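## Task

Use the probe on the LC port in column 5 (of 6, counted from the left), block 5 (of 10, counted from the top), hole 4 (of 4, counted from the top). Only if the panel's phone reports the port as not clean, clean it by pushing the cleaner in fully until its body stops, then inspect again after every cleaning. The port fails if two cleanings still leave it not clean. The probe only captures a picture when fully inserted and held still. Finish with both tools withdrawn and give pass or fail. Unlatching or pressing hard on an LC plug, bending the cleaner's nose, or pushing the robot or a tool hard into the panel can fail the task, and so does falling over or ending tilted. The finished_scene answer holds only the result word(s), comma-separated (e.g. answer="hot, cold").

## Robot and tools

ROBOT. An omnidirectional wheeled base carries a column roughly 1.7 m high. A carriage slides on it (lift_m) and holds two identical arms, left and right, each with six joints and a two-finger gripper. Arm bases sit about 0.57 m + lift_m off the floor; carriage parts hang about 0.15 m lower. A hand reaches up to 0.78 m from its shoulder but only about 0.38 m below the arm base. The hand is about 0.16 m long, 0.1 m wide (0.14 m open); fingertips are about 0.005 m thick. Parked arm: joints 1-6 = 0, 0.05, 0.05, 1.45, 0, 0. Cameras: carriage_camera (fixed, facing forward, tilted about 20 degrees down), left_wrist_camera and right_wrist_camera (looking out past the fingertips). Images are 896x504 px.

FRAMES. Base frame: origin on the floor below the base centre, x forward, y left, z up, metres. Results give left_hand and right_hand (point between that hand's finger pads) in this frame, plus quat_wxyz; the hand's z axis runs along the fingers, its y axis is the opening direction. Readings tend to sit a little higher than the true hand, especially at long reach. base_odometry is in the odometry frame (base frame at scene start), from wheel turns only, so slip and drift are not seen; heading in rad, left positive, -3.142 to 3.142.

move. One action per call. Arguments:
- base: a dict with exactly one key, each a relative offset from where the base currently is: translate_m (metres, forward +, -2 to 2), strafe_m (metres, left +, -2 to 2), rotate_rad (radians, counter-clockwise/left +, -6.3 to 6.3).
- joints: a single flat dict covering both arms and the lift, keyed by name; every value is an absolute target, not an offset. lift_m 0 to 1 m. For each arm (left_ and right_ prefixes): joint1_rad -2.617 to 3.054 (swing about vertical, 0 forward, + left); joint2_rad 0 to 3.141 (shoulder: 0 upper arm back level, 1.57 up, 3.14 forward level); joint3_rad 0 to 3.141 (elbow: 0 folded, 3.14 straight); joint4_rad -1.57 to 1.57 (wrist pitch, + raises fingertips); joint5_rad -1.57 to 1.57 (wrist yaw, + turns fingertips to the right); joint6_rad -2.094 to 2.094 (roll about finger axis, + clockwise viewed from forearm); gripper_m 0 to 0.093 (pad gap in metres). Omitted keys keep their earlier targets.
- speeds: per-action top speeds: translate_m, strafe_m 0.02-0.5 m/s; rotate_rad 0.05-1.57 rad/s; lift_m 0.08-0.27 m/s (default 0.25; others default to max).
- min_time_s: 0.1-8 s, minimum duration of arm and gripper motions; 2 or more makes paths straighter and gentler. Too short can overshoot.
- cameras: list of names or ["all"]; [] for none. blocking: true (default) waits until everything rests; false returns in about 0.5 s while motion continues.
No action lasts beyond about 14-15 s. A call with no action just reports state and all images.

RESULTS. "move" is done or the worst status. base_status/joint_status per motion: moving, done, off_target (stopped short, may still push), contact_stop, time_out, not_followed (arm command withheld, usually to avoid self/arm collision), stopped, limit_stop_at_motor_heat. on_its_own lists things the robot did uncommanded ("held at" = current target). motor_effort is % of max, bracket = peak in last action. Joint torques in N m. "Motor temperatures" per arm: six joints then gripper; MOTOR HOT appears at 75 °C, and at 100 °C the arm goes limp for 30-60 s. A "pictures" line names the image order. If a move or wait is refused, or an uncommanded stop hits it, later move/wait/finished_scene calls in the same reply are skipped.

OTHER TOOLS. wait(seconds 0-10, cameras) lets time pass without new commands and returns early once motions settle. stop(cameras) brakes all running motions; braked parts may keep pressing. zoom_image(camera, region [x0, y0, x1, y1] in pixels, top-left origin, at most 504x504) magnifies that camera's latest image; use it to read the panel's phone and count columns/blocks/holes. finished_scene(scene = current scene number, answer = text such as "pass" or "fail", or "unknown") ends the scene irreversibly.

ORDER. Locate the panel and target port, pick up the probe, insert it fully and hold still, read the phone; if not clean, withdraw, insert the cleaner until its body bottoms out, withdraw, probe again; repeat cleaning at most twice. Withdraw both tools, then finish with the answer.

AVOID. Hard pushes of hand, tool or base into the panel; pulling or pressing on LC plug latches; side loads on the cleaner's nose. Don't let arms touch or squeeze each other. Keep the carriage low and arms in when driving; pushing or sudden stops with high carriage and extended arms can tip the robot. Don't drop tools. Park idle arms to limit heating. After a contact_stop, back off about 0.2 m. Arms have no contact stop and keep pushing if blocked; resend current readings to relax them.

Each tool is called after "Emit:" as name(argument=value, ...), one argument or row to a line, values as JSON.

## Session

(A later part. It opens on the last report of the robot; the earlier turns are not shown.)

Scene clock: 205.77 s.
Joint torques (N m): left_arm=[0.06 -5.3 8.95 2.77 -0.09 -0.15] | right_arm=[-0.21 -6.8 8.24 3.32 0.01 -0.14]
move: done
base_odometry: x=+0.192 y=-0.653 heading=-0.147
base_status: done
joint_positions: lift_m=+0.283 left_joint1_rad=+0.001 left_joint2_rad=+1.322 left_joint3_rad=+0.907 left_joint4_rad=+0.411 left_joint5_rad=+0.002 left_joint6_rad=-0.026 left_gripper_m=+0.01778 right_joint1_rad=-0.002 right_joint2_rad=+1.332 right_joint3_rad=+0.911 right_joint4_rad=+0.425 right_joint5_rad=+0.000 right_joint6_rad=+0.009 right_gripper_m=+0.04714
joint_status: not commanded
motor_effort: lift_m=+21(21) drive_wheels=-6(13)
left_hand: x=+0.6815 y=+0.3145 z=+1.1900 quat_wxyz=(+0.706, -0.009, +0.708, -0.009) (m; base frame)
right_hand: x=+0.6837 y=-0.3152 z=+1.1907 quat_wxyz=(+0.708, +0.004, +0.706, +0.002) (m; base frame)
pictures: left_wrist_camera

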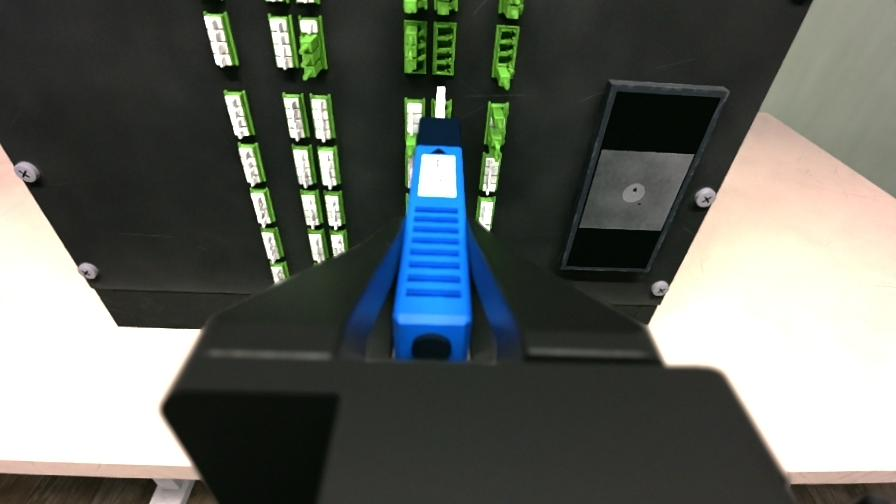

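Emit:
move(
  base={"strafe_m": 0.003},
  speeds={"strafe_m": 0.05},
  cameras=[],
)

Emit:
move(
  base={"translate_m": 0.015},
  speeds={"translate_m": 0.03},
  cameras=["left_wrist_camera"],
)

Emit:
zoom_image(
  camera="left_wrist_camera",
  region=[410, 30, 480, 120],
)

Scene clock: 206.60 s.
Joint torques (N m): left_arm=[0.05 -5.14 9.06 2.72 -0.05 -0.14] | right_arm=[-0.35 -6.82 8.25 3.33 0.02 -0.14]
move: done
base_odometry: x=+0.193 y=-0.651 heading=-0.148
base_status: done
joint_positions: lift_m=+0.283 left_joint1_rad=+0.001 left_joint2_rad=+1.322 left_joint3_rad=+0.907 left_joint4_rad=+0.411 left_joint5_rad=+0.001 left_joint6_rad=-0.027 left_gripper_m=+0.01778 right_joint1_rad=-0.002 right_joint2_rad=+1.332 right_joint3_rad=+0.911 right_joint4_rad=+0.424 right_joint5_rad=+0.000 right_joint6_rad=+0.009 right_gripper_m=+0.04714
joint_status: not commanded
motor_effort: lift_m=+21(21) drive_wheels=+7(9)
left_hand: x=+0.6815 y=+0.3146 z=+1.1900 quat_wxyz=(+0.706, -0.010, +0.708, -0.009) (m; base frame)
right_hand: x=+0.6837 y=-0.3151 z=+1.1906 quat_wxyz=(+0.708, +0.004, +0.706, +0.002) (m; base frame)
pictures: none
No camera images: "cameras" was empty.

Scene clock: 207.63 s.
Joint torques (N m): left_arm=[0.14 -5.16 8.87 2.76 -0.08 -0.06] | right_arm=[-0.18 -6.79 8.27 3.34 -0.01 -0.15]
move: done
base_odometry: x=+0.208 y=-0.653 heading=-0.147
base_status: done
joint_positions: lift_m=+0.283 left_joint1_rad=+0.001 left_joint2_rad=+1.322 left_joint3_rad=+0.907 left_joint4_rad=+0.411 left_joint5_rad=+0.001 left_joint6_rad=-0.027 left_gripper_m=+0.01778 right_joint1_rad=-0.003 right_joint2_rad=+1.332 right_joint3_rad=+0.911 right_joint4_rad=+0.425 right_joint5_rad=+0.000 right_joint6_rad=+0.009 right_gripper_m=+0.04714
joint_status: not commanded
motor_effort: lift_m=+21(21) drive_wheels=+6(11)
left_hand: x=+0.6815 y=+0.3147 z=+1.1900 quat_wxyz=(+0.706, -0.010, +0.708, -0.009) (m; base frame)
right_hand: x=+0.6837 y=-0.3155 z=+1.1907 quat_wxyz=(+0.708, +0.004, +0.706, +0.002) (m; base frame)
pictures: left_wrist_camera

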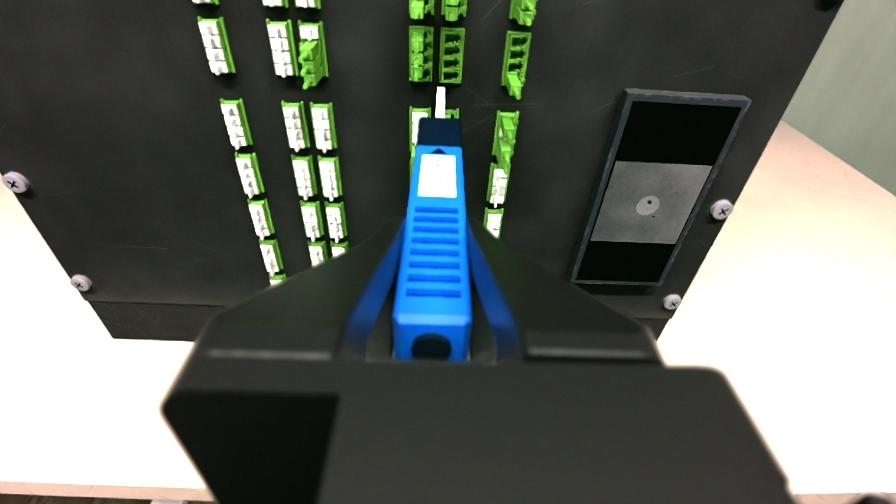

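Scaled by 5.600.

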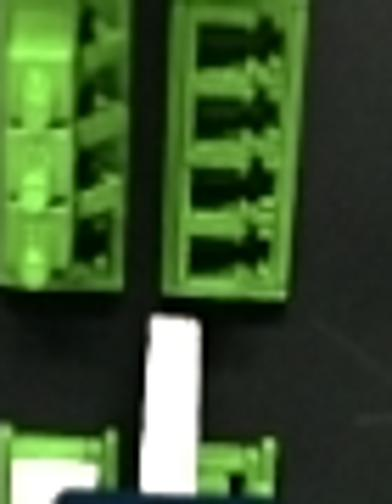

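Emit:
move(
  base={"rotate_rad": -0.0025},
  speeds={"rotate_rad": 0.05},
  cameras=[],
)

Emit:
move(
  base={"translate_m": 0.01},
  speeds={"translate_m": 0.02},
  cameras=["left_wrist_camera"],
)

Emit:
zoom_image(
  camera="left_wrist_camera",
  region=[410, 30, 480, 120],
)

Scene clock: 208.30 s.
Joint torques (N m): left_arm=[-0.05 -5.24 9.05 2.75 -0.09 -0.12] | right_arm=[-0.21 -6.84 8.18 3.33 -0.03 -0.15]
move: done
base_odometry: x=+0.208 y=-0.652 heading=-0.149
base_status: done
joint_positions: lift_m=+0.283 left_joint1_rad=+0.001 left_joint2_rad=+1.322 left_joint3_rad=+0.907 left_joint4_rad=+0.411 left_joint5_rad=+0.001 left_joint6_rad=-0.027 left_gripper_m=+0.01778 right_joint1_rad=-0.003 right_joint2_rad=+1.332 right_joint3_rad=+0.911 right_joint4_rad=+0.424 right_joint5_rad=+0.000 right_joint6_rad=+0.009 right_gripper_m=+0.04714
joint_status: not commanded
motor_effort: lift_m=+21(21) drive_wheels=-8(10)
left_hand: x=+0.6815 y=+0.3147 z=+1.1899 quat_wxyz=(+0.706, -0.010, +0.708, -0.009) (m; base frame)
right_hand: x=+0.6837 y=-0.3155 z=+1.1906 quat_wxyz=(+0.708, +0.004, +0.706, +0.002) (m; base frame)
pictures: none
No camera images: "cameras" was empty.

Scene clock: 209.27 s.
Joint torques (N m): left_arm=[0.25 -5.11 8.83 2.73 -0.08 -0.14] | right_arm=[-0.2 -6.75 8.2 3.31 0.01 -0.15]
move: done
base_odometry: x=+0.218 y=-0.653 heading=-0.148
base_status: done
joint_positions: lift_m=+0.283 left_joint1_rad=+0.001 left_joint2_rad=+1.322 left_joint3_rad=+0.907 left_joint4_rad=+0.411 left_joint5_rad=+0.001 left_joint6_rad=-0.027 left_gripper_m=+0.01778 right_joint1_rad=-0.003 right_joint2_rad=+1.332 right_joint3_rad=+0.911 right_joint4_rad=+0.425 right_joint5_rad=+0.000 right_joint6_rad=+0.009 right_gripper_m=+0.04714
joint_status: not commanded
motor_effort: lift_m=+21(21) drive_wheels=+7(14)
left_hand: x=+0.6815 y=+0.3147 z=+1.1899 quat_wxyz=(+0.706, -0.010, +0.708, -0.009) (m; base frame)
right_hand: x=+0.6837 y=-0.3154 z=+1.1907 quat_wxyz=(+0.708, +0.004, +0.706, +0.002) (m; base frame)
pictures: left_wrist_camera

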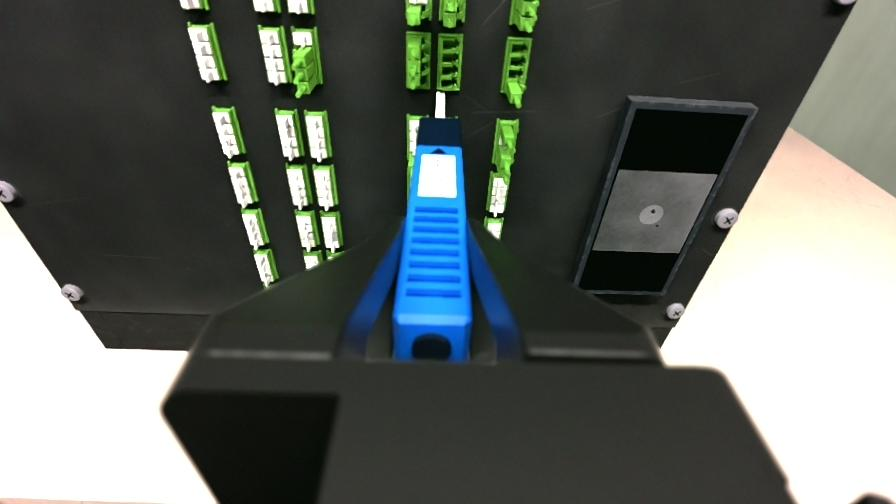

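Scaled by 5.600.

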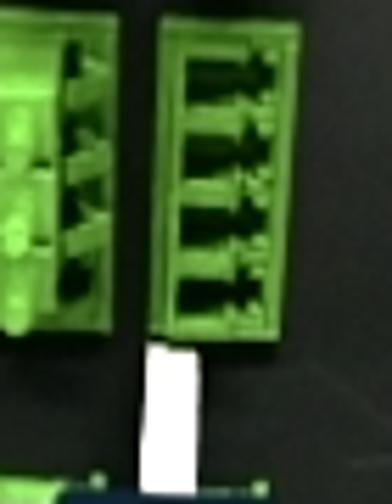

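Emit:
move(
  base={"translate_m": -0.014},
  speeds={"translate_m": 0.03},
  cameras=[],
)

Emit:
move(
  base={"strafe_m": -0.003},
  speeds={"strafe_m": 0.05},
  joints={"lift_m": 0.289},
  cameras=["left_wrist_camera"],
)

Emit:
zoom_image(
  camera="left_wrist_camera",
  region=[410, 30, 480, 120],
)

Scene clock: 210.50 s.
Joint torques (N m): left_arm=[0.16 -5.29 9.13 2.74 -0.04 -0.11] | right_arm=[-0.18 -6.86 8.2 3.32 0.02 -0.14]
move: done
base_odometry: x=+0.204 y=-0.652 heading=-0.148
base_status: done
joint_positions: lift_m=+0.283 left_joint1_rad=+0.001 left_joint2_rad=+1.322 left_joint3_rad=+0.907 left_joint4_rad=+0.411 left_joint5_rad=+0.001 left_joint6_rad=-0.027 left_gripper_m=+0.01778 right_joint1_rad=-0.002 right_joint2_rad=+1.332 right_joint3_rad=+0.911 right_joint4_rad=+0.424 right_joint5_rad=-0.001 right_joint6_rad=+0.009 right_gripper_m=+0.04714
joint_status: not commanded
motor_effort: lift_m=+21(21) drive_wheels=+3(11)
left_hand: x=+0.6815 y=+0.3146 z=+1.1899 quat_wxyz=(+0.706, -0.010, +0.708, -0.009) (m; base frame)
right_hand: x=+0.6837 y=-0.3150 z=+1.1906 quat_wxyz=(+0.708, +0.004, +0.706, +0.003) (m; base frame)
pictures: none
No camera images: "cameras" was empty.

Scene clock: 211.10 s.
Joint torques (N m): left_arm=[0.16 -5.34 8.87 2.74 -0.11 -0.15] | right_arm=[-0.29 -6.76 8.23 3.32 0.02 -0.15]
move: done
base_odometry: x=+0.203 y=-0.654 heading=-0.148
base_status: done
joint_positions: lift_m=+0.289 left_joint1_rad=+0.001 left_joint2_rad=+1.324 left_joint3_rad=+0.909 left_joint4_rad=+0.410 left_joint5_rad=+0.000 left_joint6_rad=-0.027 left_gripper_m=+0.01778 right_joint1_rad=-0.003 right_joint2_rad=+1.333 right_joint3_rad=+0.911 right_joint4_rad=+0.425 right_joint5_rad=-0.002 right_joint6_rad=+0.009 right_gripper_m=+0.04714
joint_status: all done
motor_effort: lift_m=+25(30) drive_wheels=+4(8)
left_hand: x=+0.6819 y=+0.3148 z=+1.1951 quat_wxyz=(+0.705, -0.010, +0.709, -0.009) (m; base frame)
right_hand: x=+0.6839 y=-0.3152 z=+1.1962 quat_wxyz=(+0.708, +0.004, +0.706, +0.003) (m; base frame)
pictures: left_wrist_camera

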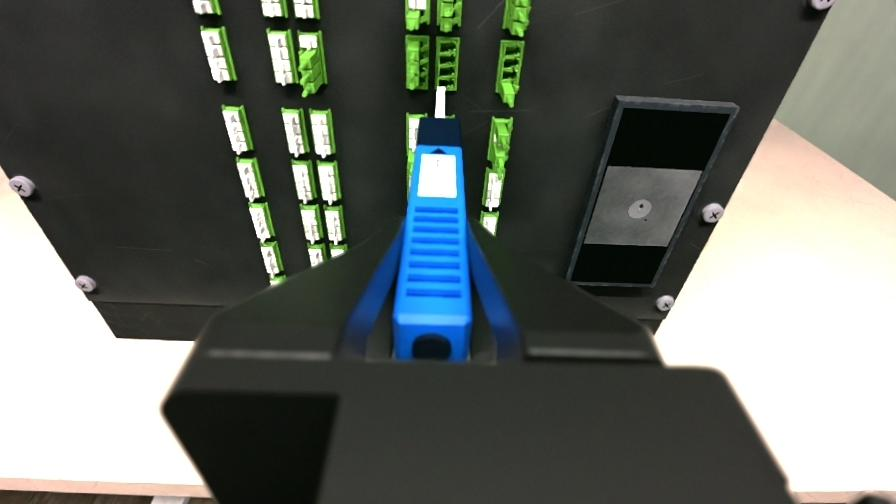

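Scaled by 5.600.

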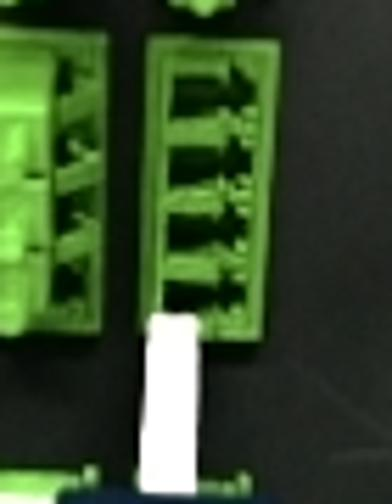

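Emit:
move(
  base={"translate_m": 0.006},
  speeds={"translate_m": 0.02},
  joints={"lift_m": 0.2906},
  cameras=["left_wrist_camera"],
)

Emit:
zoom_image(
  camera="left_wrist_camera",
  region=[410, 30, 480, 120],
)

Scene clock: 212.37 s.
Joint torques (N m): left_arm=[0.14 -5.31 8.99 2.76 -0.05 -0.12] | right_arm=[-0.27 -6.86 8.24 3.34 0.03 -0.14]
move: done
base_odometry: x=+0.209 y=-0.655 heading=-0.147
base_status: done
joint_positions: lift_m=+0.290 left_joint1_rad=+0.001 left_joint2_rad=+1.324 left_joint3_rad=+0.909 left_joint4_rad=+0.409 left_joint5_rad=+0.000 left_joint6_rad=-0.027 left_gripper_m=+0.01778 right_joint1_rad=-0.003 right_joint2_rad=+1.333 right_joint3_rad=+0.911 right_joint4_rad=+0.425 right_joint5_rad=-0.002 right_joint6_rad=+0.009 right_gripper_m=+0.04714
joint_status: all done
motor_effort: lift_m=+26(28) drive_wheels=+5(12)
left_hand: x=+0.6819 y=+0.3148 z=+1.1964 quat_wxyz=(+0.705, -0.010, +0.709, -0.009) (m; base frame)
right_hand: x=+0.6839 y=-0.3152 z=+1.1976 quat_wxyz=(+0.708, +0.004, +0.706, +0.003) (m; base frame)
pictures: left_wrist_camera

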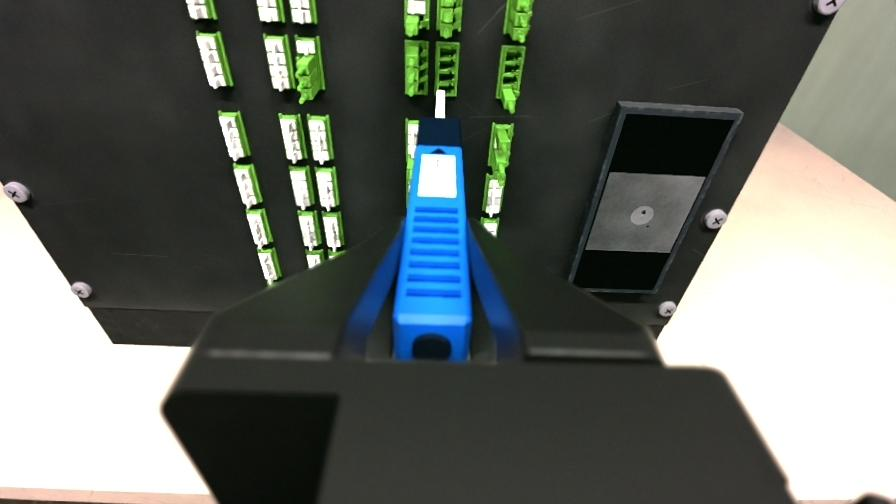

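Scaled by 5.600.

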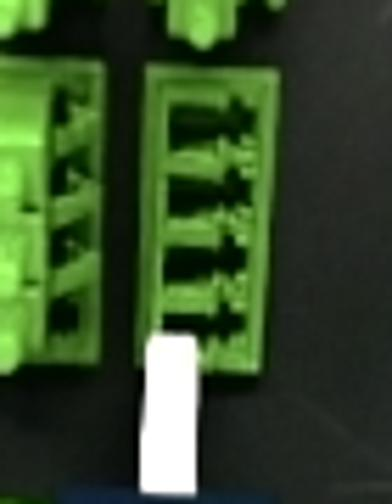

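Emit:
move(
  base={"translate_m": -0.008},
  speeds={"translate_m": 0.02},
  joints={"lift_m": 0.2922},
  cameras=["left_wrist_camera"],
)

Emit:
zoom_image(
  camera="left_wrist_camera",
  region=[410, 30, 480, 120],
)

Scene clock: 213.40 s.
Joint torques (N m): left_arm=[0.24 -5.42 8.95 2.81 -0.12 -0.15] | right_arm=[-0.28 -6.79 8.2 3.32 0.02 -0.15]
move: done
base_odometry: x=+0.201 y=-0.654 heading=-0.147
base_status: done
joint_positions: lift_m=+0.292 left_joint1_rad=+0.001 left_joint2_rad=+1.324 left_joint3_rad=+0.909 left_joint4_rad=+0.407 left_joint5_rad=+0.000 left_joint6_rad=-0.027 left_gripper_m=+0.01778 right_joint1_rad=-0.003 right_joint2_rad=+1.333 right_joint3_rad=+0.911 right_joint4_rad=+0.425 right_joint5_rad=-0.002 right_joint6_rad=+0.009 right_gripper_m=+0.04714
joint_status: all done
motor_effort: lift_m=+26(28) drive_wheels=+1(10)
left_hand: x=+0.6819 y=+0.3148 z=+1.1974 quat_wxyz=(+0.704, -0.010, +0.710, -0.009) (m; base frame)
right_hand: x=+0.6839 y=-0.3152 z=+1.1992 quat_wxyz=(+0.708, +0.004, +0.706, +0.003) (m; base frame)
pictures: left_wrist_camera

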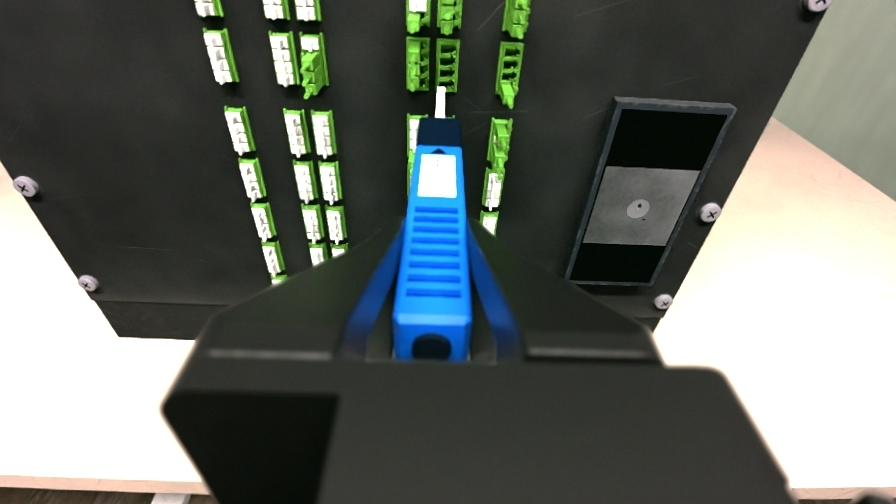

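Scaled by 5.600.

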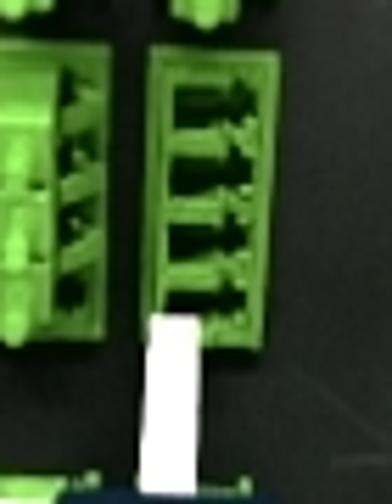

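Emit:
move(
  base={"rotate_rad": -0.0012},
  speeds={"rotate_rad": 0.05},
  cameras=[],
)

Emit:
move(
  base={"translate_m": 0.006},
  speeds={"translate_m": 0.02},
  cameras=["left_wrist_camera"],
)

Emit:
zoom_image(
  camera="left_wrist_camera",
  region=[410, 30, 480, 120],
)

Scene clock: 214.00 s.
Joint torques (N m): left_arm=[0.05 -5.08 8.85 2.81 -0.09 -0.13] | right_arm=[-0.2 -6.93 8.17 3.35 0.03 -0.14]
move: done
base_odometry: x=+0.201 y=-0.654 heading=-0.148
base_status: done
joint_positions: lift_m=+0.292 left_joint1_rad=+0.001 left_joint2_rad=+1.324 left_joint3_rad=+0.909 left_joint4_rad=+0.407 left_joint5_rad=+0.000 left_joint6_rad=-0.027 left_gripper_m=+0.01778 right_joint1_rad=-0.003 right_joint2_rad=+1.333 right_joint3_rad=+0.911 right_joint4_rad=+0.425 right_joint5_rad=-0.002 right_joint6_rad=+0.009 right_gripper_m=+0.04714
joint_status: not commanded
motor_effort: lift_m=+26(26) drive_wheels=+3(4)
left_hand: x=+0.6819 y=+0.3148 z=+1.1974 quat_wxyz=(+0.704, -0.010, +0.710, -0.009) (m; base frame)
right_hand: x=+0.6839 y=-0.3152 z=+1.1992 quat_wxyz=(+0.708, +0.004, +0.706, +0.003) (m; base frame)
pictures: none
No camera images: "cameras" was empty.

Scene clock: 214.80 s.
Joint torques (N m): left_arm=[0.08 -5.27 8.92 2.81 -0.07 -0.14] | right_arm=[-0.23 -6.83 8.2 3.32 0.03 -0.15]
move: done
base_odometry: x=+0.207 y=-0.654 heading=-0.147
base_status: done
joint_positions: lift_m=+0.292 left_joint1_rad=+0.001 left_joint2_rad=+1.324 left_joint3_rad=+0.909 left_joint4_rad=+0.407 left_joint5_rad=+0.000 left_joint6_rad=-0.027 left_gripper_m=+0.01778 right_joint1_rad=-0.003 right_joint2_rad=+1.333 right_joint3_rad=+0.911 right_joint4_rad=+0.424 right_joint5_rad=-0.002 right_joint6_rad=+0.009 right_gripper_m=+0.04714
joint_status: not commanded
motor_effort: lift_m=+26(26) drive_wheels=+4(10)
left_hand: x=+0.6819 y=+0.3148 z=+1.1974 quat_wxyz=(+0.704, -0.010, +0.710, -0.009) (m; base frame)
right_hand: x=+0.6839 y=-0.3152 z=+1.1990 quat_wxyz=(+0.708, +0.004, +0.706, +0.003) (m; base frame)
pictures: left_wrist_camera

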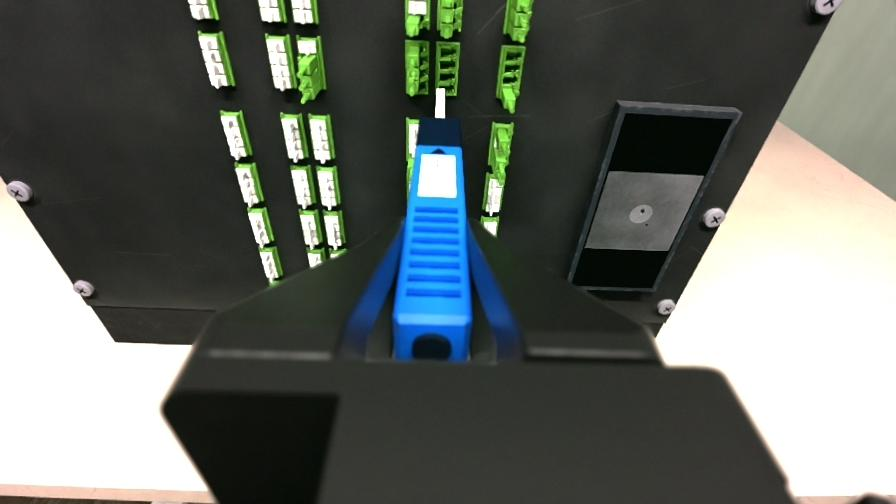

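Scaled by 5.600.

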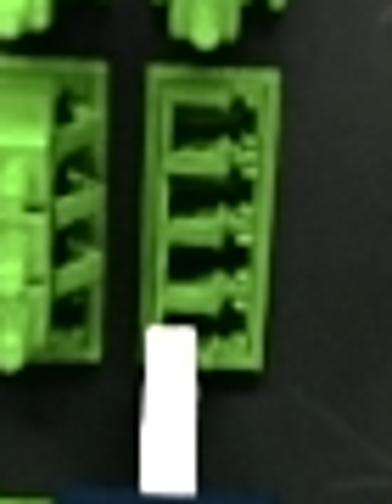

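Emit:
move(
  base={"translate_m": -0.006},
  speeds={"translate_m": 0.02},
  joints={"lift_m": 0.294},
  cameras=[],
)

Emit:
move(
  base={"rotate_rad": -0.0025},
  speeds={"rotate_rad": 0.05},
  cameras=["left_wrist_camera"],
)

Emit:
zoom_image(
  camera="left_wrist_camera",
  region=[410, 30, 480, 120],
)

Scene clock: 215.83 s.
Joint torques (N m): left_arm=[0.02 -5.31 8.98 2.81 -0.1 -0.06] | right_arm=[-0.16 -6.83 8.27 3.33 0.02 -0.15]
move: done
base_odometry: x=+0.201 y=-0.654 heading=-0.147
base_status: done
joint_positions: lift_m=+0.294 left_joint1_rad=+0.001 left_joint2_rad=+1.324 left_joint3_rad=+0.909 left_joint4_rad=+0.405 left_joint5_rad=+0.000 left_joint6_rad=-0.027 left_gripper_m=+0.01778 right_joint1_rad=-0.003 right_joint2_rad=+1.333 right_joint3_rad=+0.911 right_joint4_rad=+0.425 right_joint5_rad=-0.002 right_joint6_rad=+0.009 right_gripper_m=+0.04714
joint_status: all done
motor_effort: lift_m=+25(29) drive_wheels=+0(9)
left_hand: x=+0.6819 y=+0.3148 z=+1.1987 quat_wxyz=(+0.703, -0.010, +0.711, -0.009) (m; base frame)
right_hand: x=+0.6839 y=-0.3152 z=+1.2009 quat_wxyz=(+0.708, +0.004, +0.706, +0.003) (m; base frame)
pictures: none
No camera images: "cameras" was empty.

Scene clock: 216.23 s.
Joint torques (N m): left_arm=[0.13 -5.3 8.95 2.86 -0.09 -0.16] | right_arm=[-0.14 -6.84 8.25 3.33 0.01 -0.15]
move: done
base_odometry: x=+0.201 y=-0.653 heading=-0.149
base_status: done
joint_positions: lift_m=+0.294 left_joint1_rad=+0.001 left_joint2_rad=+1.324 left_joint3_rad=+0.909 left_joint4_rad=+0.405 left_joint5_rad=+0.000 left_joint6_rad=-0.027 left_gripper_m=+0.01778 right_joint1_rad=-0.003 right_joint2_rad=+1.333 right_joint3_rad=+0.911 right_joint4_rad=+0.424 right_joint5_rad=-0.001 right_joint6_rad=+0.009 right_gripper_m=+0.04714
joint_status: not commanded
motor_effort: lift_m=+26(26) drive_wheels=-5(6)
left_hand: x=+0.6819 y=+0.3148 z=+1.1987 quat_wxyz=(+0.703, -0.010, +0.711, -0.009) (m; base frame)
right_hand: x=+0.6839 y=-0.3153 z=+1.2007 quat_wxyz=(+0.708, +0.004, +0.706, +0.003) (m; base frame)
pictures: left_wrist_camera

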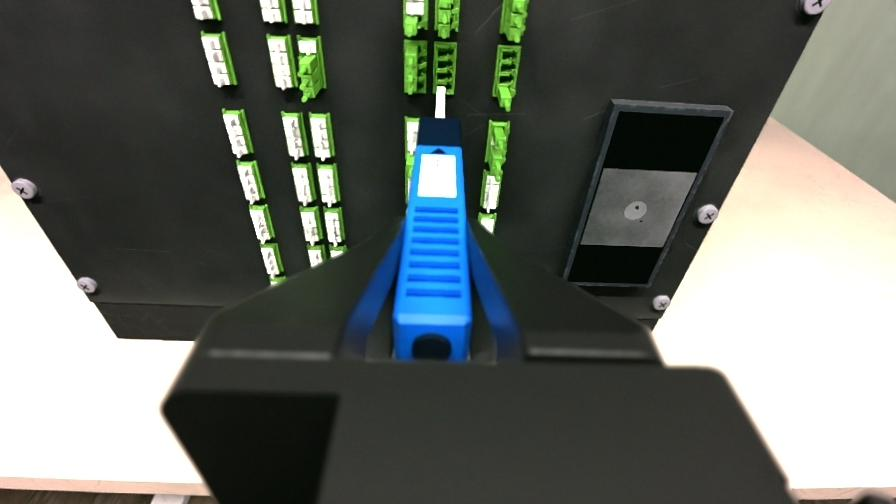

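Scaled by 5.600.

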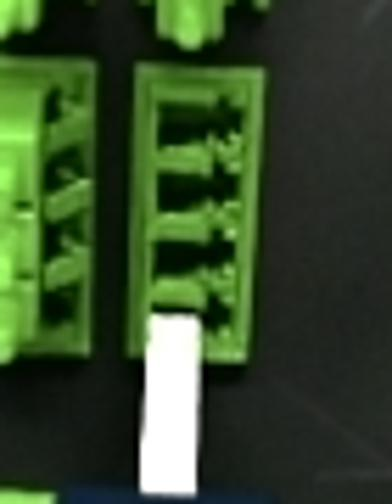

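Emit:
move(
  base={"translate_m": 0.006},
  speeds={"translate_m": 0.02},
  cameras=["left_wrist_camera"],
)

Emit:
zoom_image(
  camera="left_wrist_camera",
  region=[410, 30, 480, 120],
)

Scene clock: 217.23 s.
Joint torques (N m): left_arm=[0.17 -5.59 9.05 2.79 -0.08 -0.15] | right_arm=[-0.18 -6.84 8.25 3.31 0.01 -0.14]
move: done
base_odometry: x=+0.207 y=-0.654 heading=-0.148
base_status: done
joint_positions: lift_m=+0.294 left_joint1_rad=+0.001 left_joint2_rad=+1.324 left_joint3_rad=+0.909 left_joint4_rad=+0.406 left_joint5_rad=+0.000 left_joint6_rad=-0.027 left_gripper_m=+0.01778 right_joint1_rad=-0.003 right_joint2_rad=+1.333 right_joint3_rad=+0.911 right_joint4_rad=+0.424 right_joint5_rad=-0.001 right_joint6_rad=+0.009 right_gripper_m=+0.04714
joint_status: not commanded
motor_effort: lift_m=+26(26) drive_wheels=+4(10)
left_hand: x=+0.6819 y=+0.3148 z=+1.1990 quat_wxyz=(+0.704, -0.010, +0.710, -0.009) (m; base frame)
right_hand: x=+0.6839 y=-0.3153 z=+1.2008 quat_wxyz=(+0.708, +0.004, +0.706, +0.003) (m; base frame)
pictures: left_wrist_camera

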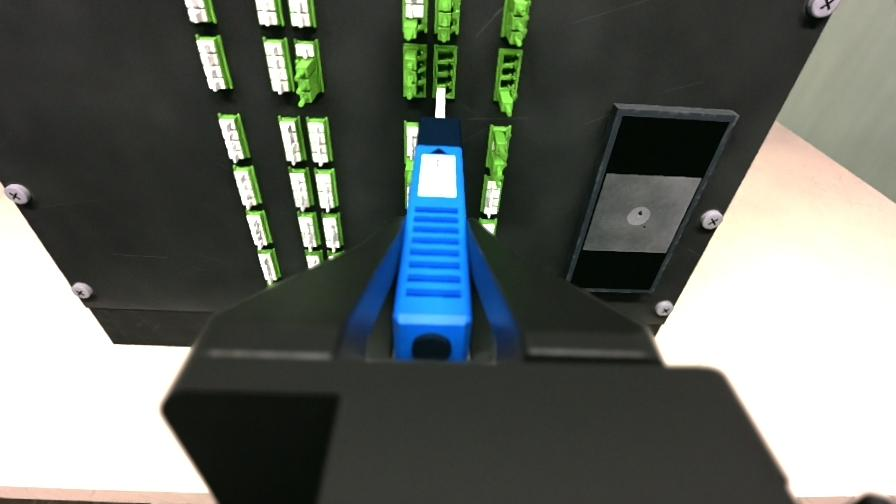

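Scaled by 5.600.

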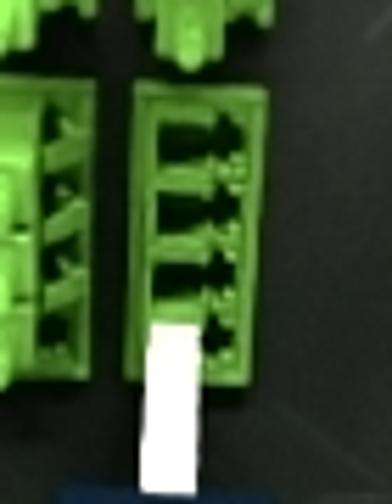

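Emit:
move(
  base={"translate_m": 0.004},
  speeds={"translate_m": 0.02},
  joints={"lift_m": 0.2934},
  cameras=["left_wrist_camera"],
)

Emit:
zoom_image(
  camera="left_wrist_camera",
  region=[410, 30, 480, 120],
)

Scene clock: 217.97 s.
Joint torques (N m): left_arm=[0.09 -5.46 8.69 2.78 -0.07 -0.09] | right_arm=[-0.21 -6.94 8.29 3.34 0.01 -0.15]
move: done
base_odometry: x=+0.211 y=-0.655 heading=-0.148
base_status: done
joint_positions: lift_m=+0.294 left_joint1_rad=+0.001 left_joint2_rad=+1.324 left_joint3_rad=+0.909 left_joint4_rad=+0.406 left_joint5_rad=+0.000 left_joint6_rad=-0.027 left_gripper_m=+0.01778 right_joint1_rad=-0.003 right_joint2_rad=+1.333 right_joint3_rad=+0.911 right_joint4_rad=+0.423 right_joint5_rad=-0.001 right_joint6_rad=+0.009 right_gripper_m=+0.04714
joint_status: all done
motor_effort: lift_m=+22(22) drive_wheels=-4(11)
left_hand: x=+0.6819 y=+0.3148 z=+1.1989 quat_wxyz=(+0.704, -0.010, +0.710, -0.009) (m; base frame)
right_hand: x=+0.6839 y=-0.3153 z=+1.2005 quat_wxyz=(+0.708, +0.004, +0.706, +0.003) (m; base frame)
pictures: left_wrist_camera

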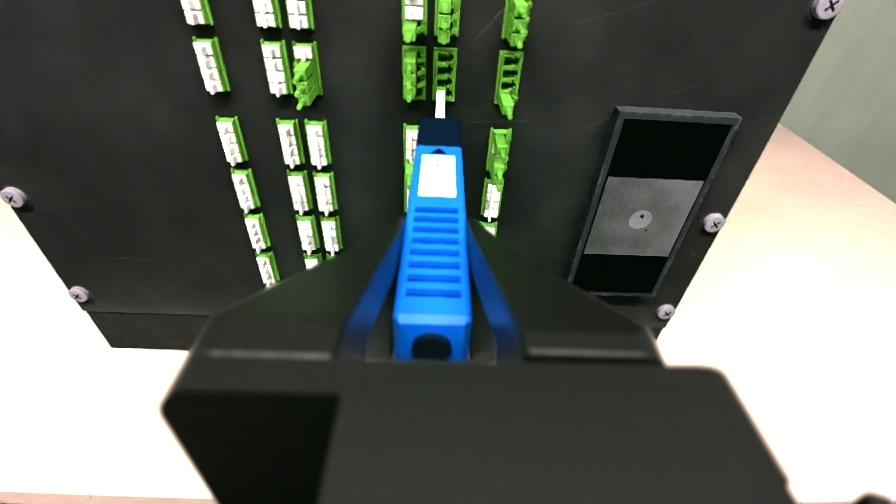

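Scaled by 5.600.

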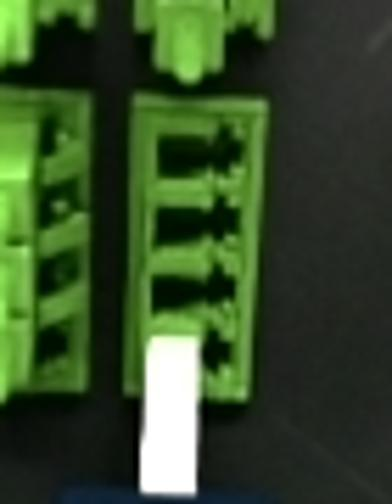

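Emit:
move(
  base={"translate_m": 0.004},
  speeds={"translate_m": 0.02},
  cameras=["left_wrist_camera"],
)

Emit:
zoom_image(
  camera="left_wrist_camera",
  region=[410, 30, 480, 120],
)

Scene clock: 218.67 s.
Joint torques (N m): left_arm=[0.21 -5.29 8.9 2.87 -0.09 -0.16] | right_arm=[-0.21 -6.82 8.21 3.35 0.02 -0.15]
move: done
base_odometry: x=+0.215 y=-0.655 heading=-0.148
base_status: done
joint_positions: lift_m=+0.294 left_joint1_rad=+0.001 left_joint2_rad=+1.324 left_joint3_rad=+0.909 left_joint4_rad=+0.406 left_joint5_rad=+0.000 left_joint6_rad=-0.027 left_gripper_m=+0.01778 right_joint1_rad=-0.003 right_joint2_rad=+1.333 right_joint3_rad=+0.911 right_joint4_rad=+0.423 right_joint5_rad=-0.001 right_joint6_rad=+0.009 right_gripper_m=+0.04714
joint_status: not commanded
motor_effort: lift_m=+22(22) drive_wheels=-3(11)
left_hand: x=+0.6819 y=+0.3148 z=+1.1989 quat_wxyz=(+0.704, -0.010, +0.710, -0.009) (m; base frame)
right_hand: x=+0.6839 y=-0.3153 z=+1.2004 quat_wxyz=(+0.708, +0.004, +0.707, +0.003) (m; base frame)
pictures: left_wrist_camera

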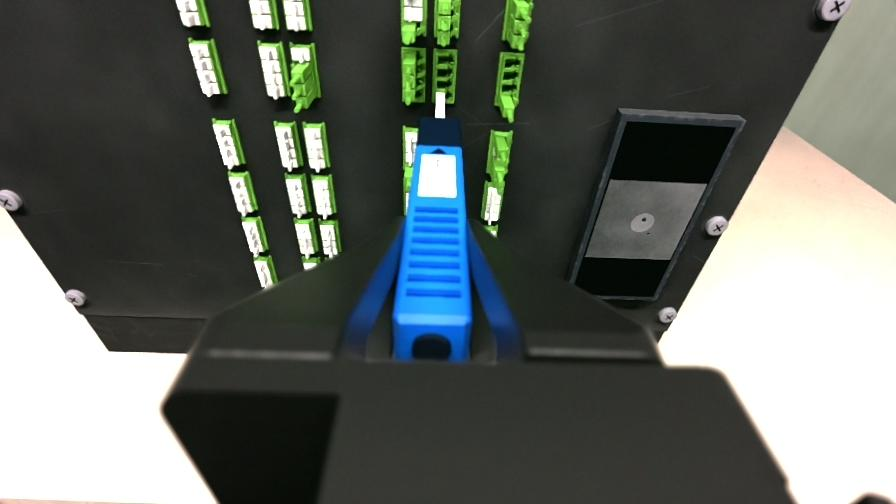

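Scaled by 5.600.

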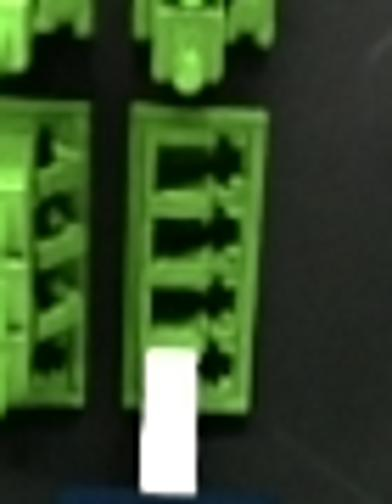

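Emit:
move(
  base={"translate_m": 0.005},
  speeds={"translate_m": 0.02},
  cameras=["left_wrist_camera"],
)

Emit:
zoom_image(
  camera="left_wrist_camera",
  region=[410, 40, 480, 130],
)

Scene clock: 219.43 s.
Joint torques (N m): left_arm=[0.08 -5.33 8.81 2.81 -0.08 -0.11] | right_arm=[-0.14 -6.84 8.27 3.29 0.01 -0.15]
move: done
base_odometry: x=+0.220 y=-0.656 heading=-0.147
base_status: done
joint_positions: lift_m=+0.294 left_joint1_rad=+0.001 left_joint2_rad=+1.324 left_joint3_rad=+0.909 left_joint4_rad=+0.406 left_joint5_rad=+0.000 left_joint6_rad=-0.027 left_gripper_m=+0.01778 right_joint1_rad=-0.003 right_joint2_rad=+1.333 right_joint3_rad=+0.911 right_joint4_rad=+0.424 right_joint5_rad=-0.001 right_joint6_rad=+0.009 right_gripper_m=+0.04714
joint_status: not commanded
motor_effort: lift_m=+22(22) drive_wheels=+4(9)
left_hand: x=+0.6819 y=+0.3148 z=+1.1989 quat_wxyz=(+0.704, -0.010, +0.710, -0.009) (m; base frame)
right_hand: x=+0.6839 y=-0.3153 z=+1.2006 quat_wxyz=(+0.708, +0.004, +0.706, +0.003) (m; base frame)
pictures: left_wrist_camera

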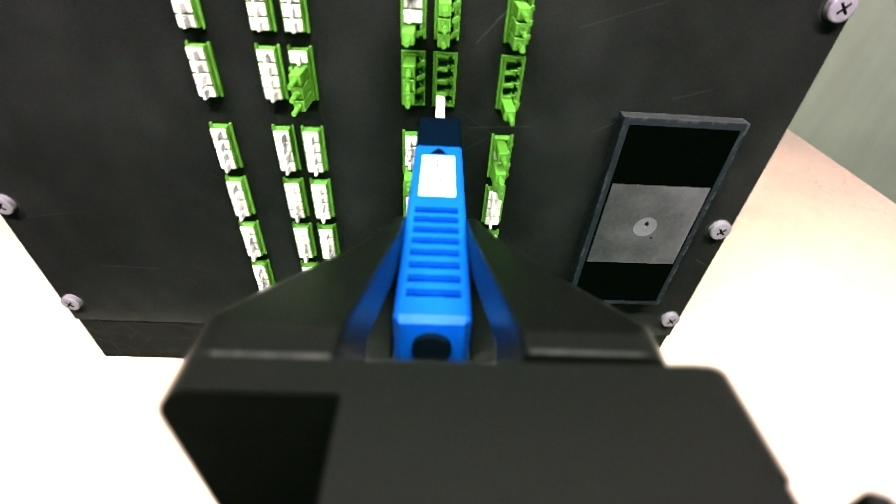

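Scaled by 5.600.

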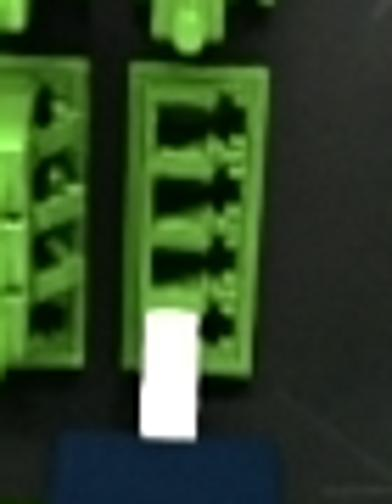

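Emit:
move(
  base={"translate_m": 0.006},
  speeds={"translate_m": 0.02},
  cameras=["left_wrist_camera"],
)

Emit:
zoom_image(
  camera="left_wrist_camera",
  region=[410, 40, 480, 130],
)

Scene clock: 220.47 s.
Joint torques (N m): left_arm=[0.09 -5.48 9.1 2.85 -0.06 -0.12] | right_arm=[-0.21 -6.89 8.1 3.31 0.01 -0.15]
move: done
base_odometry: x=+0.226 y=-0.656 heading=-0.147
base_status: done
joint_positions: lift_m=+0.294 left_joint1_rad=+0.001 left_joint2_rad=+1.324 left_joint3_rad=+0.909 left_joint4_rad=+0.405 left_joint5_rad=+0.002 left_joint6_rad=-0.027 left_gripper_m=+0.01778 right_joint1_rad=-0.003 right_joint2_rad=+1.333 right_joint3_rad=+0.911 right_joint4_rad=+0.424 right_joint5_rad=-0.001 right_joint6_rad=+0.009 right_gripper_m=+0.04714
joint_status: not commanded
motor_effort: lift_m=+22(22) drive_wheels=+4(12)
left_hand: x=+0.6819 y=+0.3144 z=+1.1987 quat_wxyz=(+0.704, -0.009, +0.711, -0.010) (m; base frame)
right_hand: x=+0.6839 y=-0.3153 z=+1.2007 quat_wxyz=(+0.708, +0.004, +0.706, +0.003) (m; base frame)
pictures: left_wrist_camera

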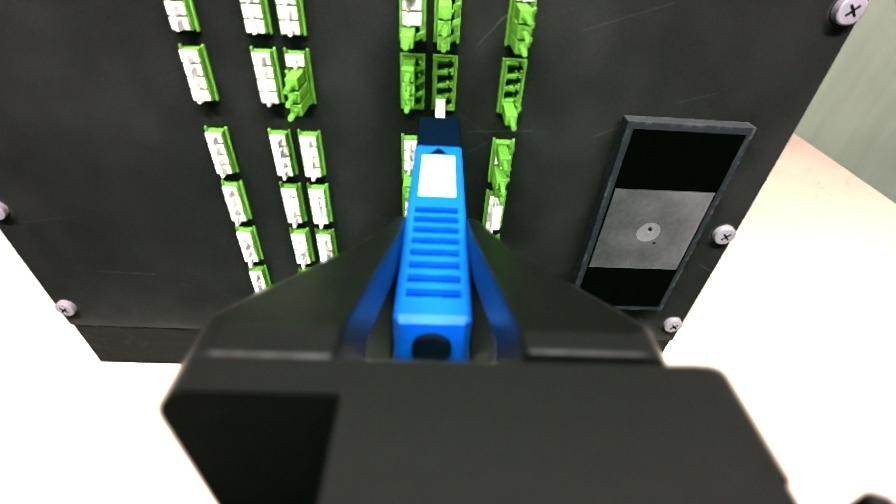

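Scaled by 5.600.

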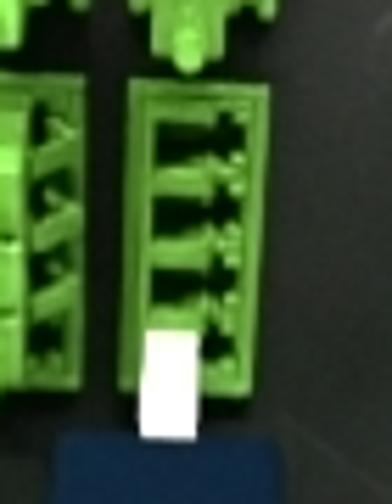

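Emit:
move(
  base={"translate_m": 0.005},
  speeds={"translate_m": 0.02},
  cameras=["left_wrist_camera"],
)

Emit:
zoom_image(
  camera="left_wrist_camera",
  region=[410, 40, 480, 130],
)

Scene clock: 221.17 s.
Joint torques (N m): left_arm=[0.18 -3.73 8.91 3.08 -0.1 -0.09] | right_arm=[-0.18 -6.75 8.16 3.34 0.02 -0.14]
move: done
base_odometry: x=+0.231 y=-0.657 heading=-0.146
base_status: done
joint_positions: lift_m=+0.294 left_joint1_rad=+0.001 left_joint2_rad=+1.308 left_joint3_rad=+0.909 left_joint4_rad=+0.382 left_joint5_rad=+0.004 left_joint6_rad=-0.027 left_gripper_m=+0.01778 right_joint1_rad=-0.003 right_joint2_rad=+1.333 right_joint3_rad=+0.911 right_joint4_rad=+0.424 right_joint5_rad=-0.001 right_joint6_rad=+0.009 right_gripper_m=+0.04714
joint_status: not commanded
motor_effort: lift_m=+22(22) drive_wheels=+5(12)
left_hand: x=+0.6785 y=+0.3141 z=+1.1999 quat_wxyz=(+0.701, -0.009, +0.713, -0.010) (m; base frame)
right_hand: x=+0.6839 y=-0.3153 z=+1.2007 quat_wxyz=(+0.708, +0.004, +0.706, +0.003) (m; base frame)
pictures: left_wrist_camera

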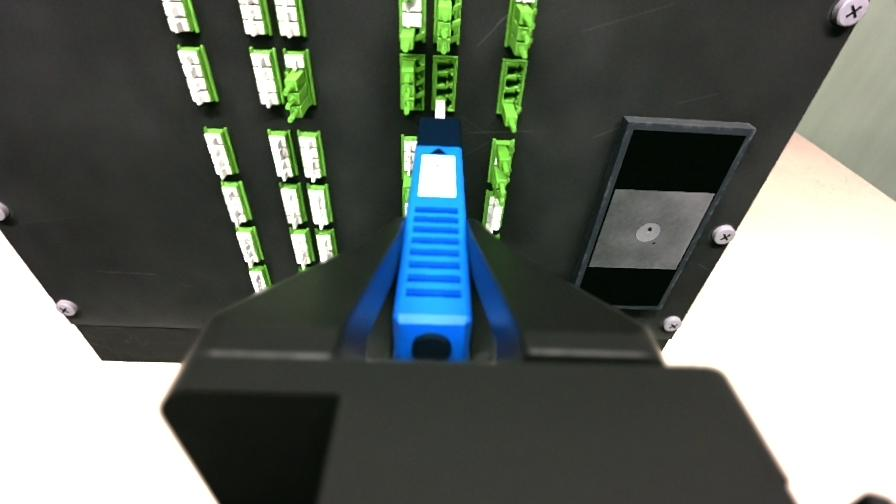

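Scaled by 5.600.

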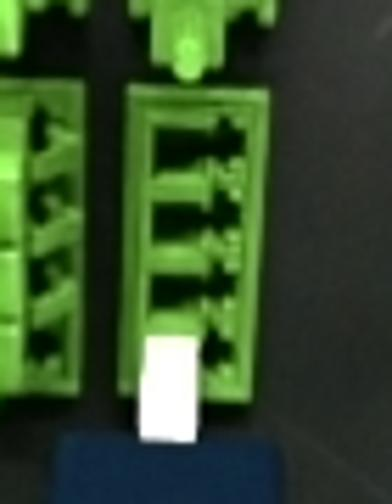

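Emit:
move(
  base={"translate_m": -0.002},
  speeds={"translate_m": 0.02},
  joints={"left_joint2_rad": 1.345, "left_joint4_rad": 0.44},
  cameras=[],
)

Emit:
move(
  joints={"left_joint2_rad": 1.36},
  cameras=["left_wrist_camera"],
)

Emit:
zoom_image(
  camera="left_wrist_camera",
  region=[410, 40, 480, 130],
)

Scene clock: 221.97 s.
Joint torques (N m): left_arm=[0.24 -3.56 8.85 3.25 -0.13 -0.13] | right_arm=[-0.25 -6.75 8.24 3.36 0.02 -0.15]
move: off_target
base_odometry: x=+0.229 y=-0.656 heading=-0.146
base_status: done
joint_positions: lift_m=+0.294 left_joint1_rad=+0.001 left_joint2_rad=+1.317 left_joint3_rad=+0.909 left_joint4_rad=+0.394 left_joint5_rad=+0.005 left_joint6_rad=-0.027 left_gripper_m=+0.01778 right_joint1_rad=-0.003 right_joint2_rad=+1.333 right_joint3_rad=+0.911 right_joint4_rad=+0.425 right_joint5_rad=-0.001 right_joint6_rad=+0.009 right_gripper_m=+0.04714
joint_status: left_joint4_rad off_target (ended at +0.394, target +0.440); the others done
motor_effort: lift_m=+22(22) drive_wheels=+4(6)
left_hand: x=+0.6804 y=+0.3139 z=+1.1990 quat_wxyz=(+0.702, -0.008, +0.712, -0.011) (m; base frame)
right_hand: x=+0.6839 y=-0.3153 z=+1.2008 quat_wxyz=(+0.708, +0.004, +0.706, +0.003) (m; base frame)
pictures: none
No camera images: "cameras" was empty.

Scene clock: 222.40 s.
Joint torques (N m): left_arm=[-0.12 -2.21 8.79 3.23 -0.11 -0.12] | right_arm=[-0.17 -6.82 8.25 3.32 0.01 -0.14]
move: done
base_odometry: x=+0.229 y=-0.656 heading=-0.146
base_status: not commanded
joint_positions: lift_m=+0.294 left_joint1_rad=+0.001 left_joint2_rad=+1.317 left_joint3_rad=+0.909 left_joint4_rad=+0.395 left_joint5_rad=+0.005 left_joint6_rad=-0.027 left_gripper_m=+0.01778 right_joint1_rad=-0.003 right_joint2_rad=+1.333 right_joint3_rad=+0.911 right_joint4_rad=+0.425 right_joint5_rad=-0.001 right_joint6_rad=+0.009 right_gripper_m=+0.04714
joint_status: all done
motor_effort: lift_m=+22(22) drive_wheels=+4(4)
left_hand: x=+0.6805 y=+0.3139 z=+1.1989 quat_wxyz=(+0.702, -0.008, +0.712, -0.011) (m; base frame)
right_hand: x=+0.6839 y=-0.3153 z=+1.2008 quat_wxyz=(+0.708, +0.004, +0.706, +0.003) (m; base frame)
pictures: left_wrist_camera

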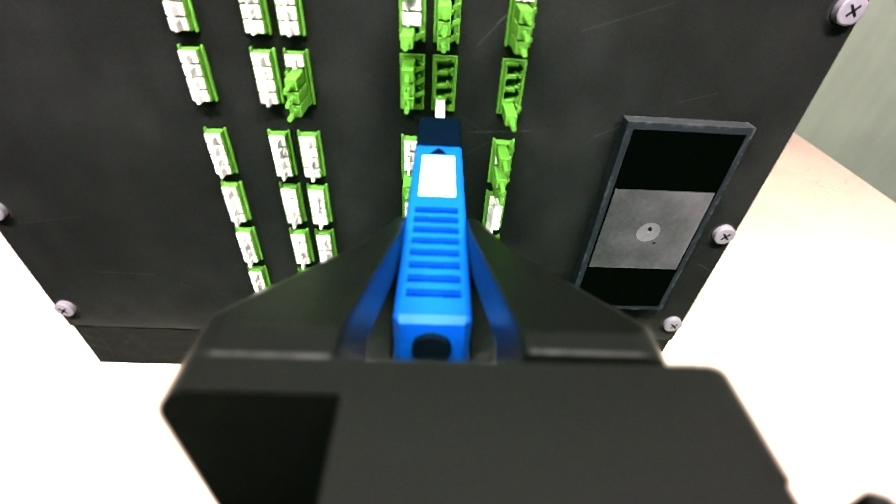

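Scaled by 5.600.

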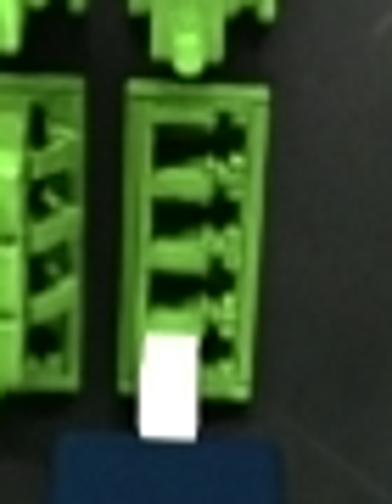

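Emit:
move(
  joints={"left_joint2_rad": 1.385},
  cameras=["left_wrist_camera"],
)

Emit:
zoom_image(
  camera="left_wrist_camera",
  region=[410, 40, 480, 130],
)

Scene clock: 223.10 s.
Joint torques (N m): left_arm=[0.14 -0.59 8.91 3.15 -0.13 -0.11] | right_arm=[-0.18 -6.93 8.21 3.32 0.01 -0.15]
move: done
base_odometry: x=+0.229 y=-0.656 heading=-0.146
base_status: not commanded
joint_positions: lift_m=+0.294 left_joint1_rad=+0.001 left_joint2_rad=+1.322 left_joint3_rad=+0.909 left_joint4_rad=+0.399 left_joint5_rad=+0.005 left_joint6_rad=-0.027 left_gripper_m=+0.01778 right_joint1_rad=-0.003 right_joint2_rad=+1.333 right_joint3_rad=+0.911 right_joint4_rad=+0.425 right_joint5_rad=-0.001 right_joint6_rad=+0.009 right_gripper_m=+0.04714
joint_status: all done
motor_effort: lift_m=+22(22) drive_wheels=+5(5)
left_hand: x=+0.6816 y=+0.3139 z=+1.1979 quat_wxyz=(+0.702, -0.008, +0.712, -0.011) (m; base frame)
right_hand: x=+0.6839 y=-0.3153 z=+1.2008 quat_wxyz=(+0.708, +0.004, +0.706, +0.003) (m; base frame)
pictures: left_wrist_camera

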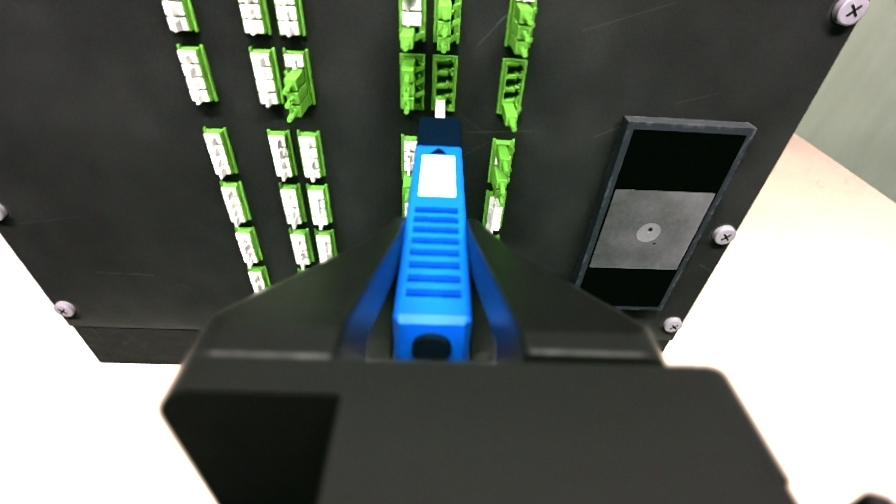

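Scaled by 5.600.

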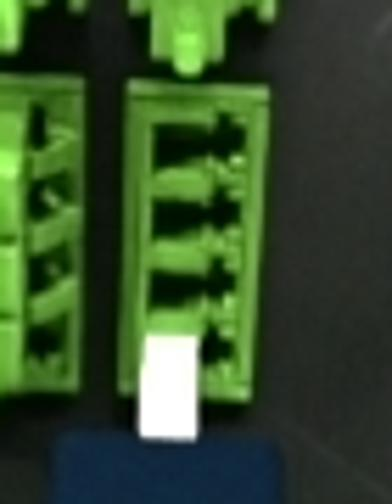

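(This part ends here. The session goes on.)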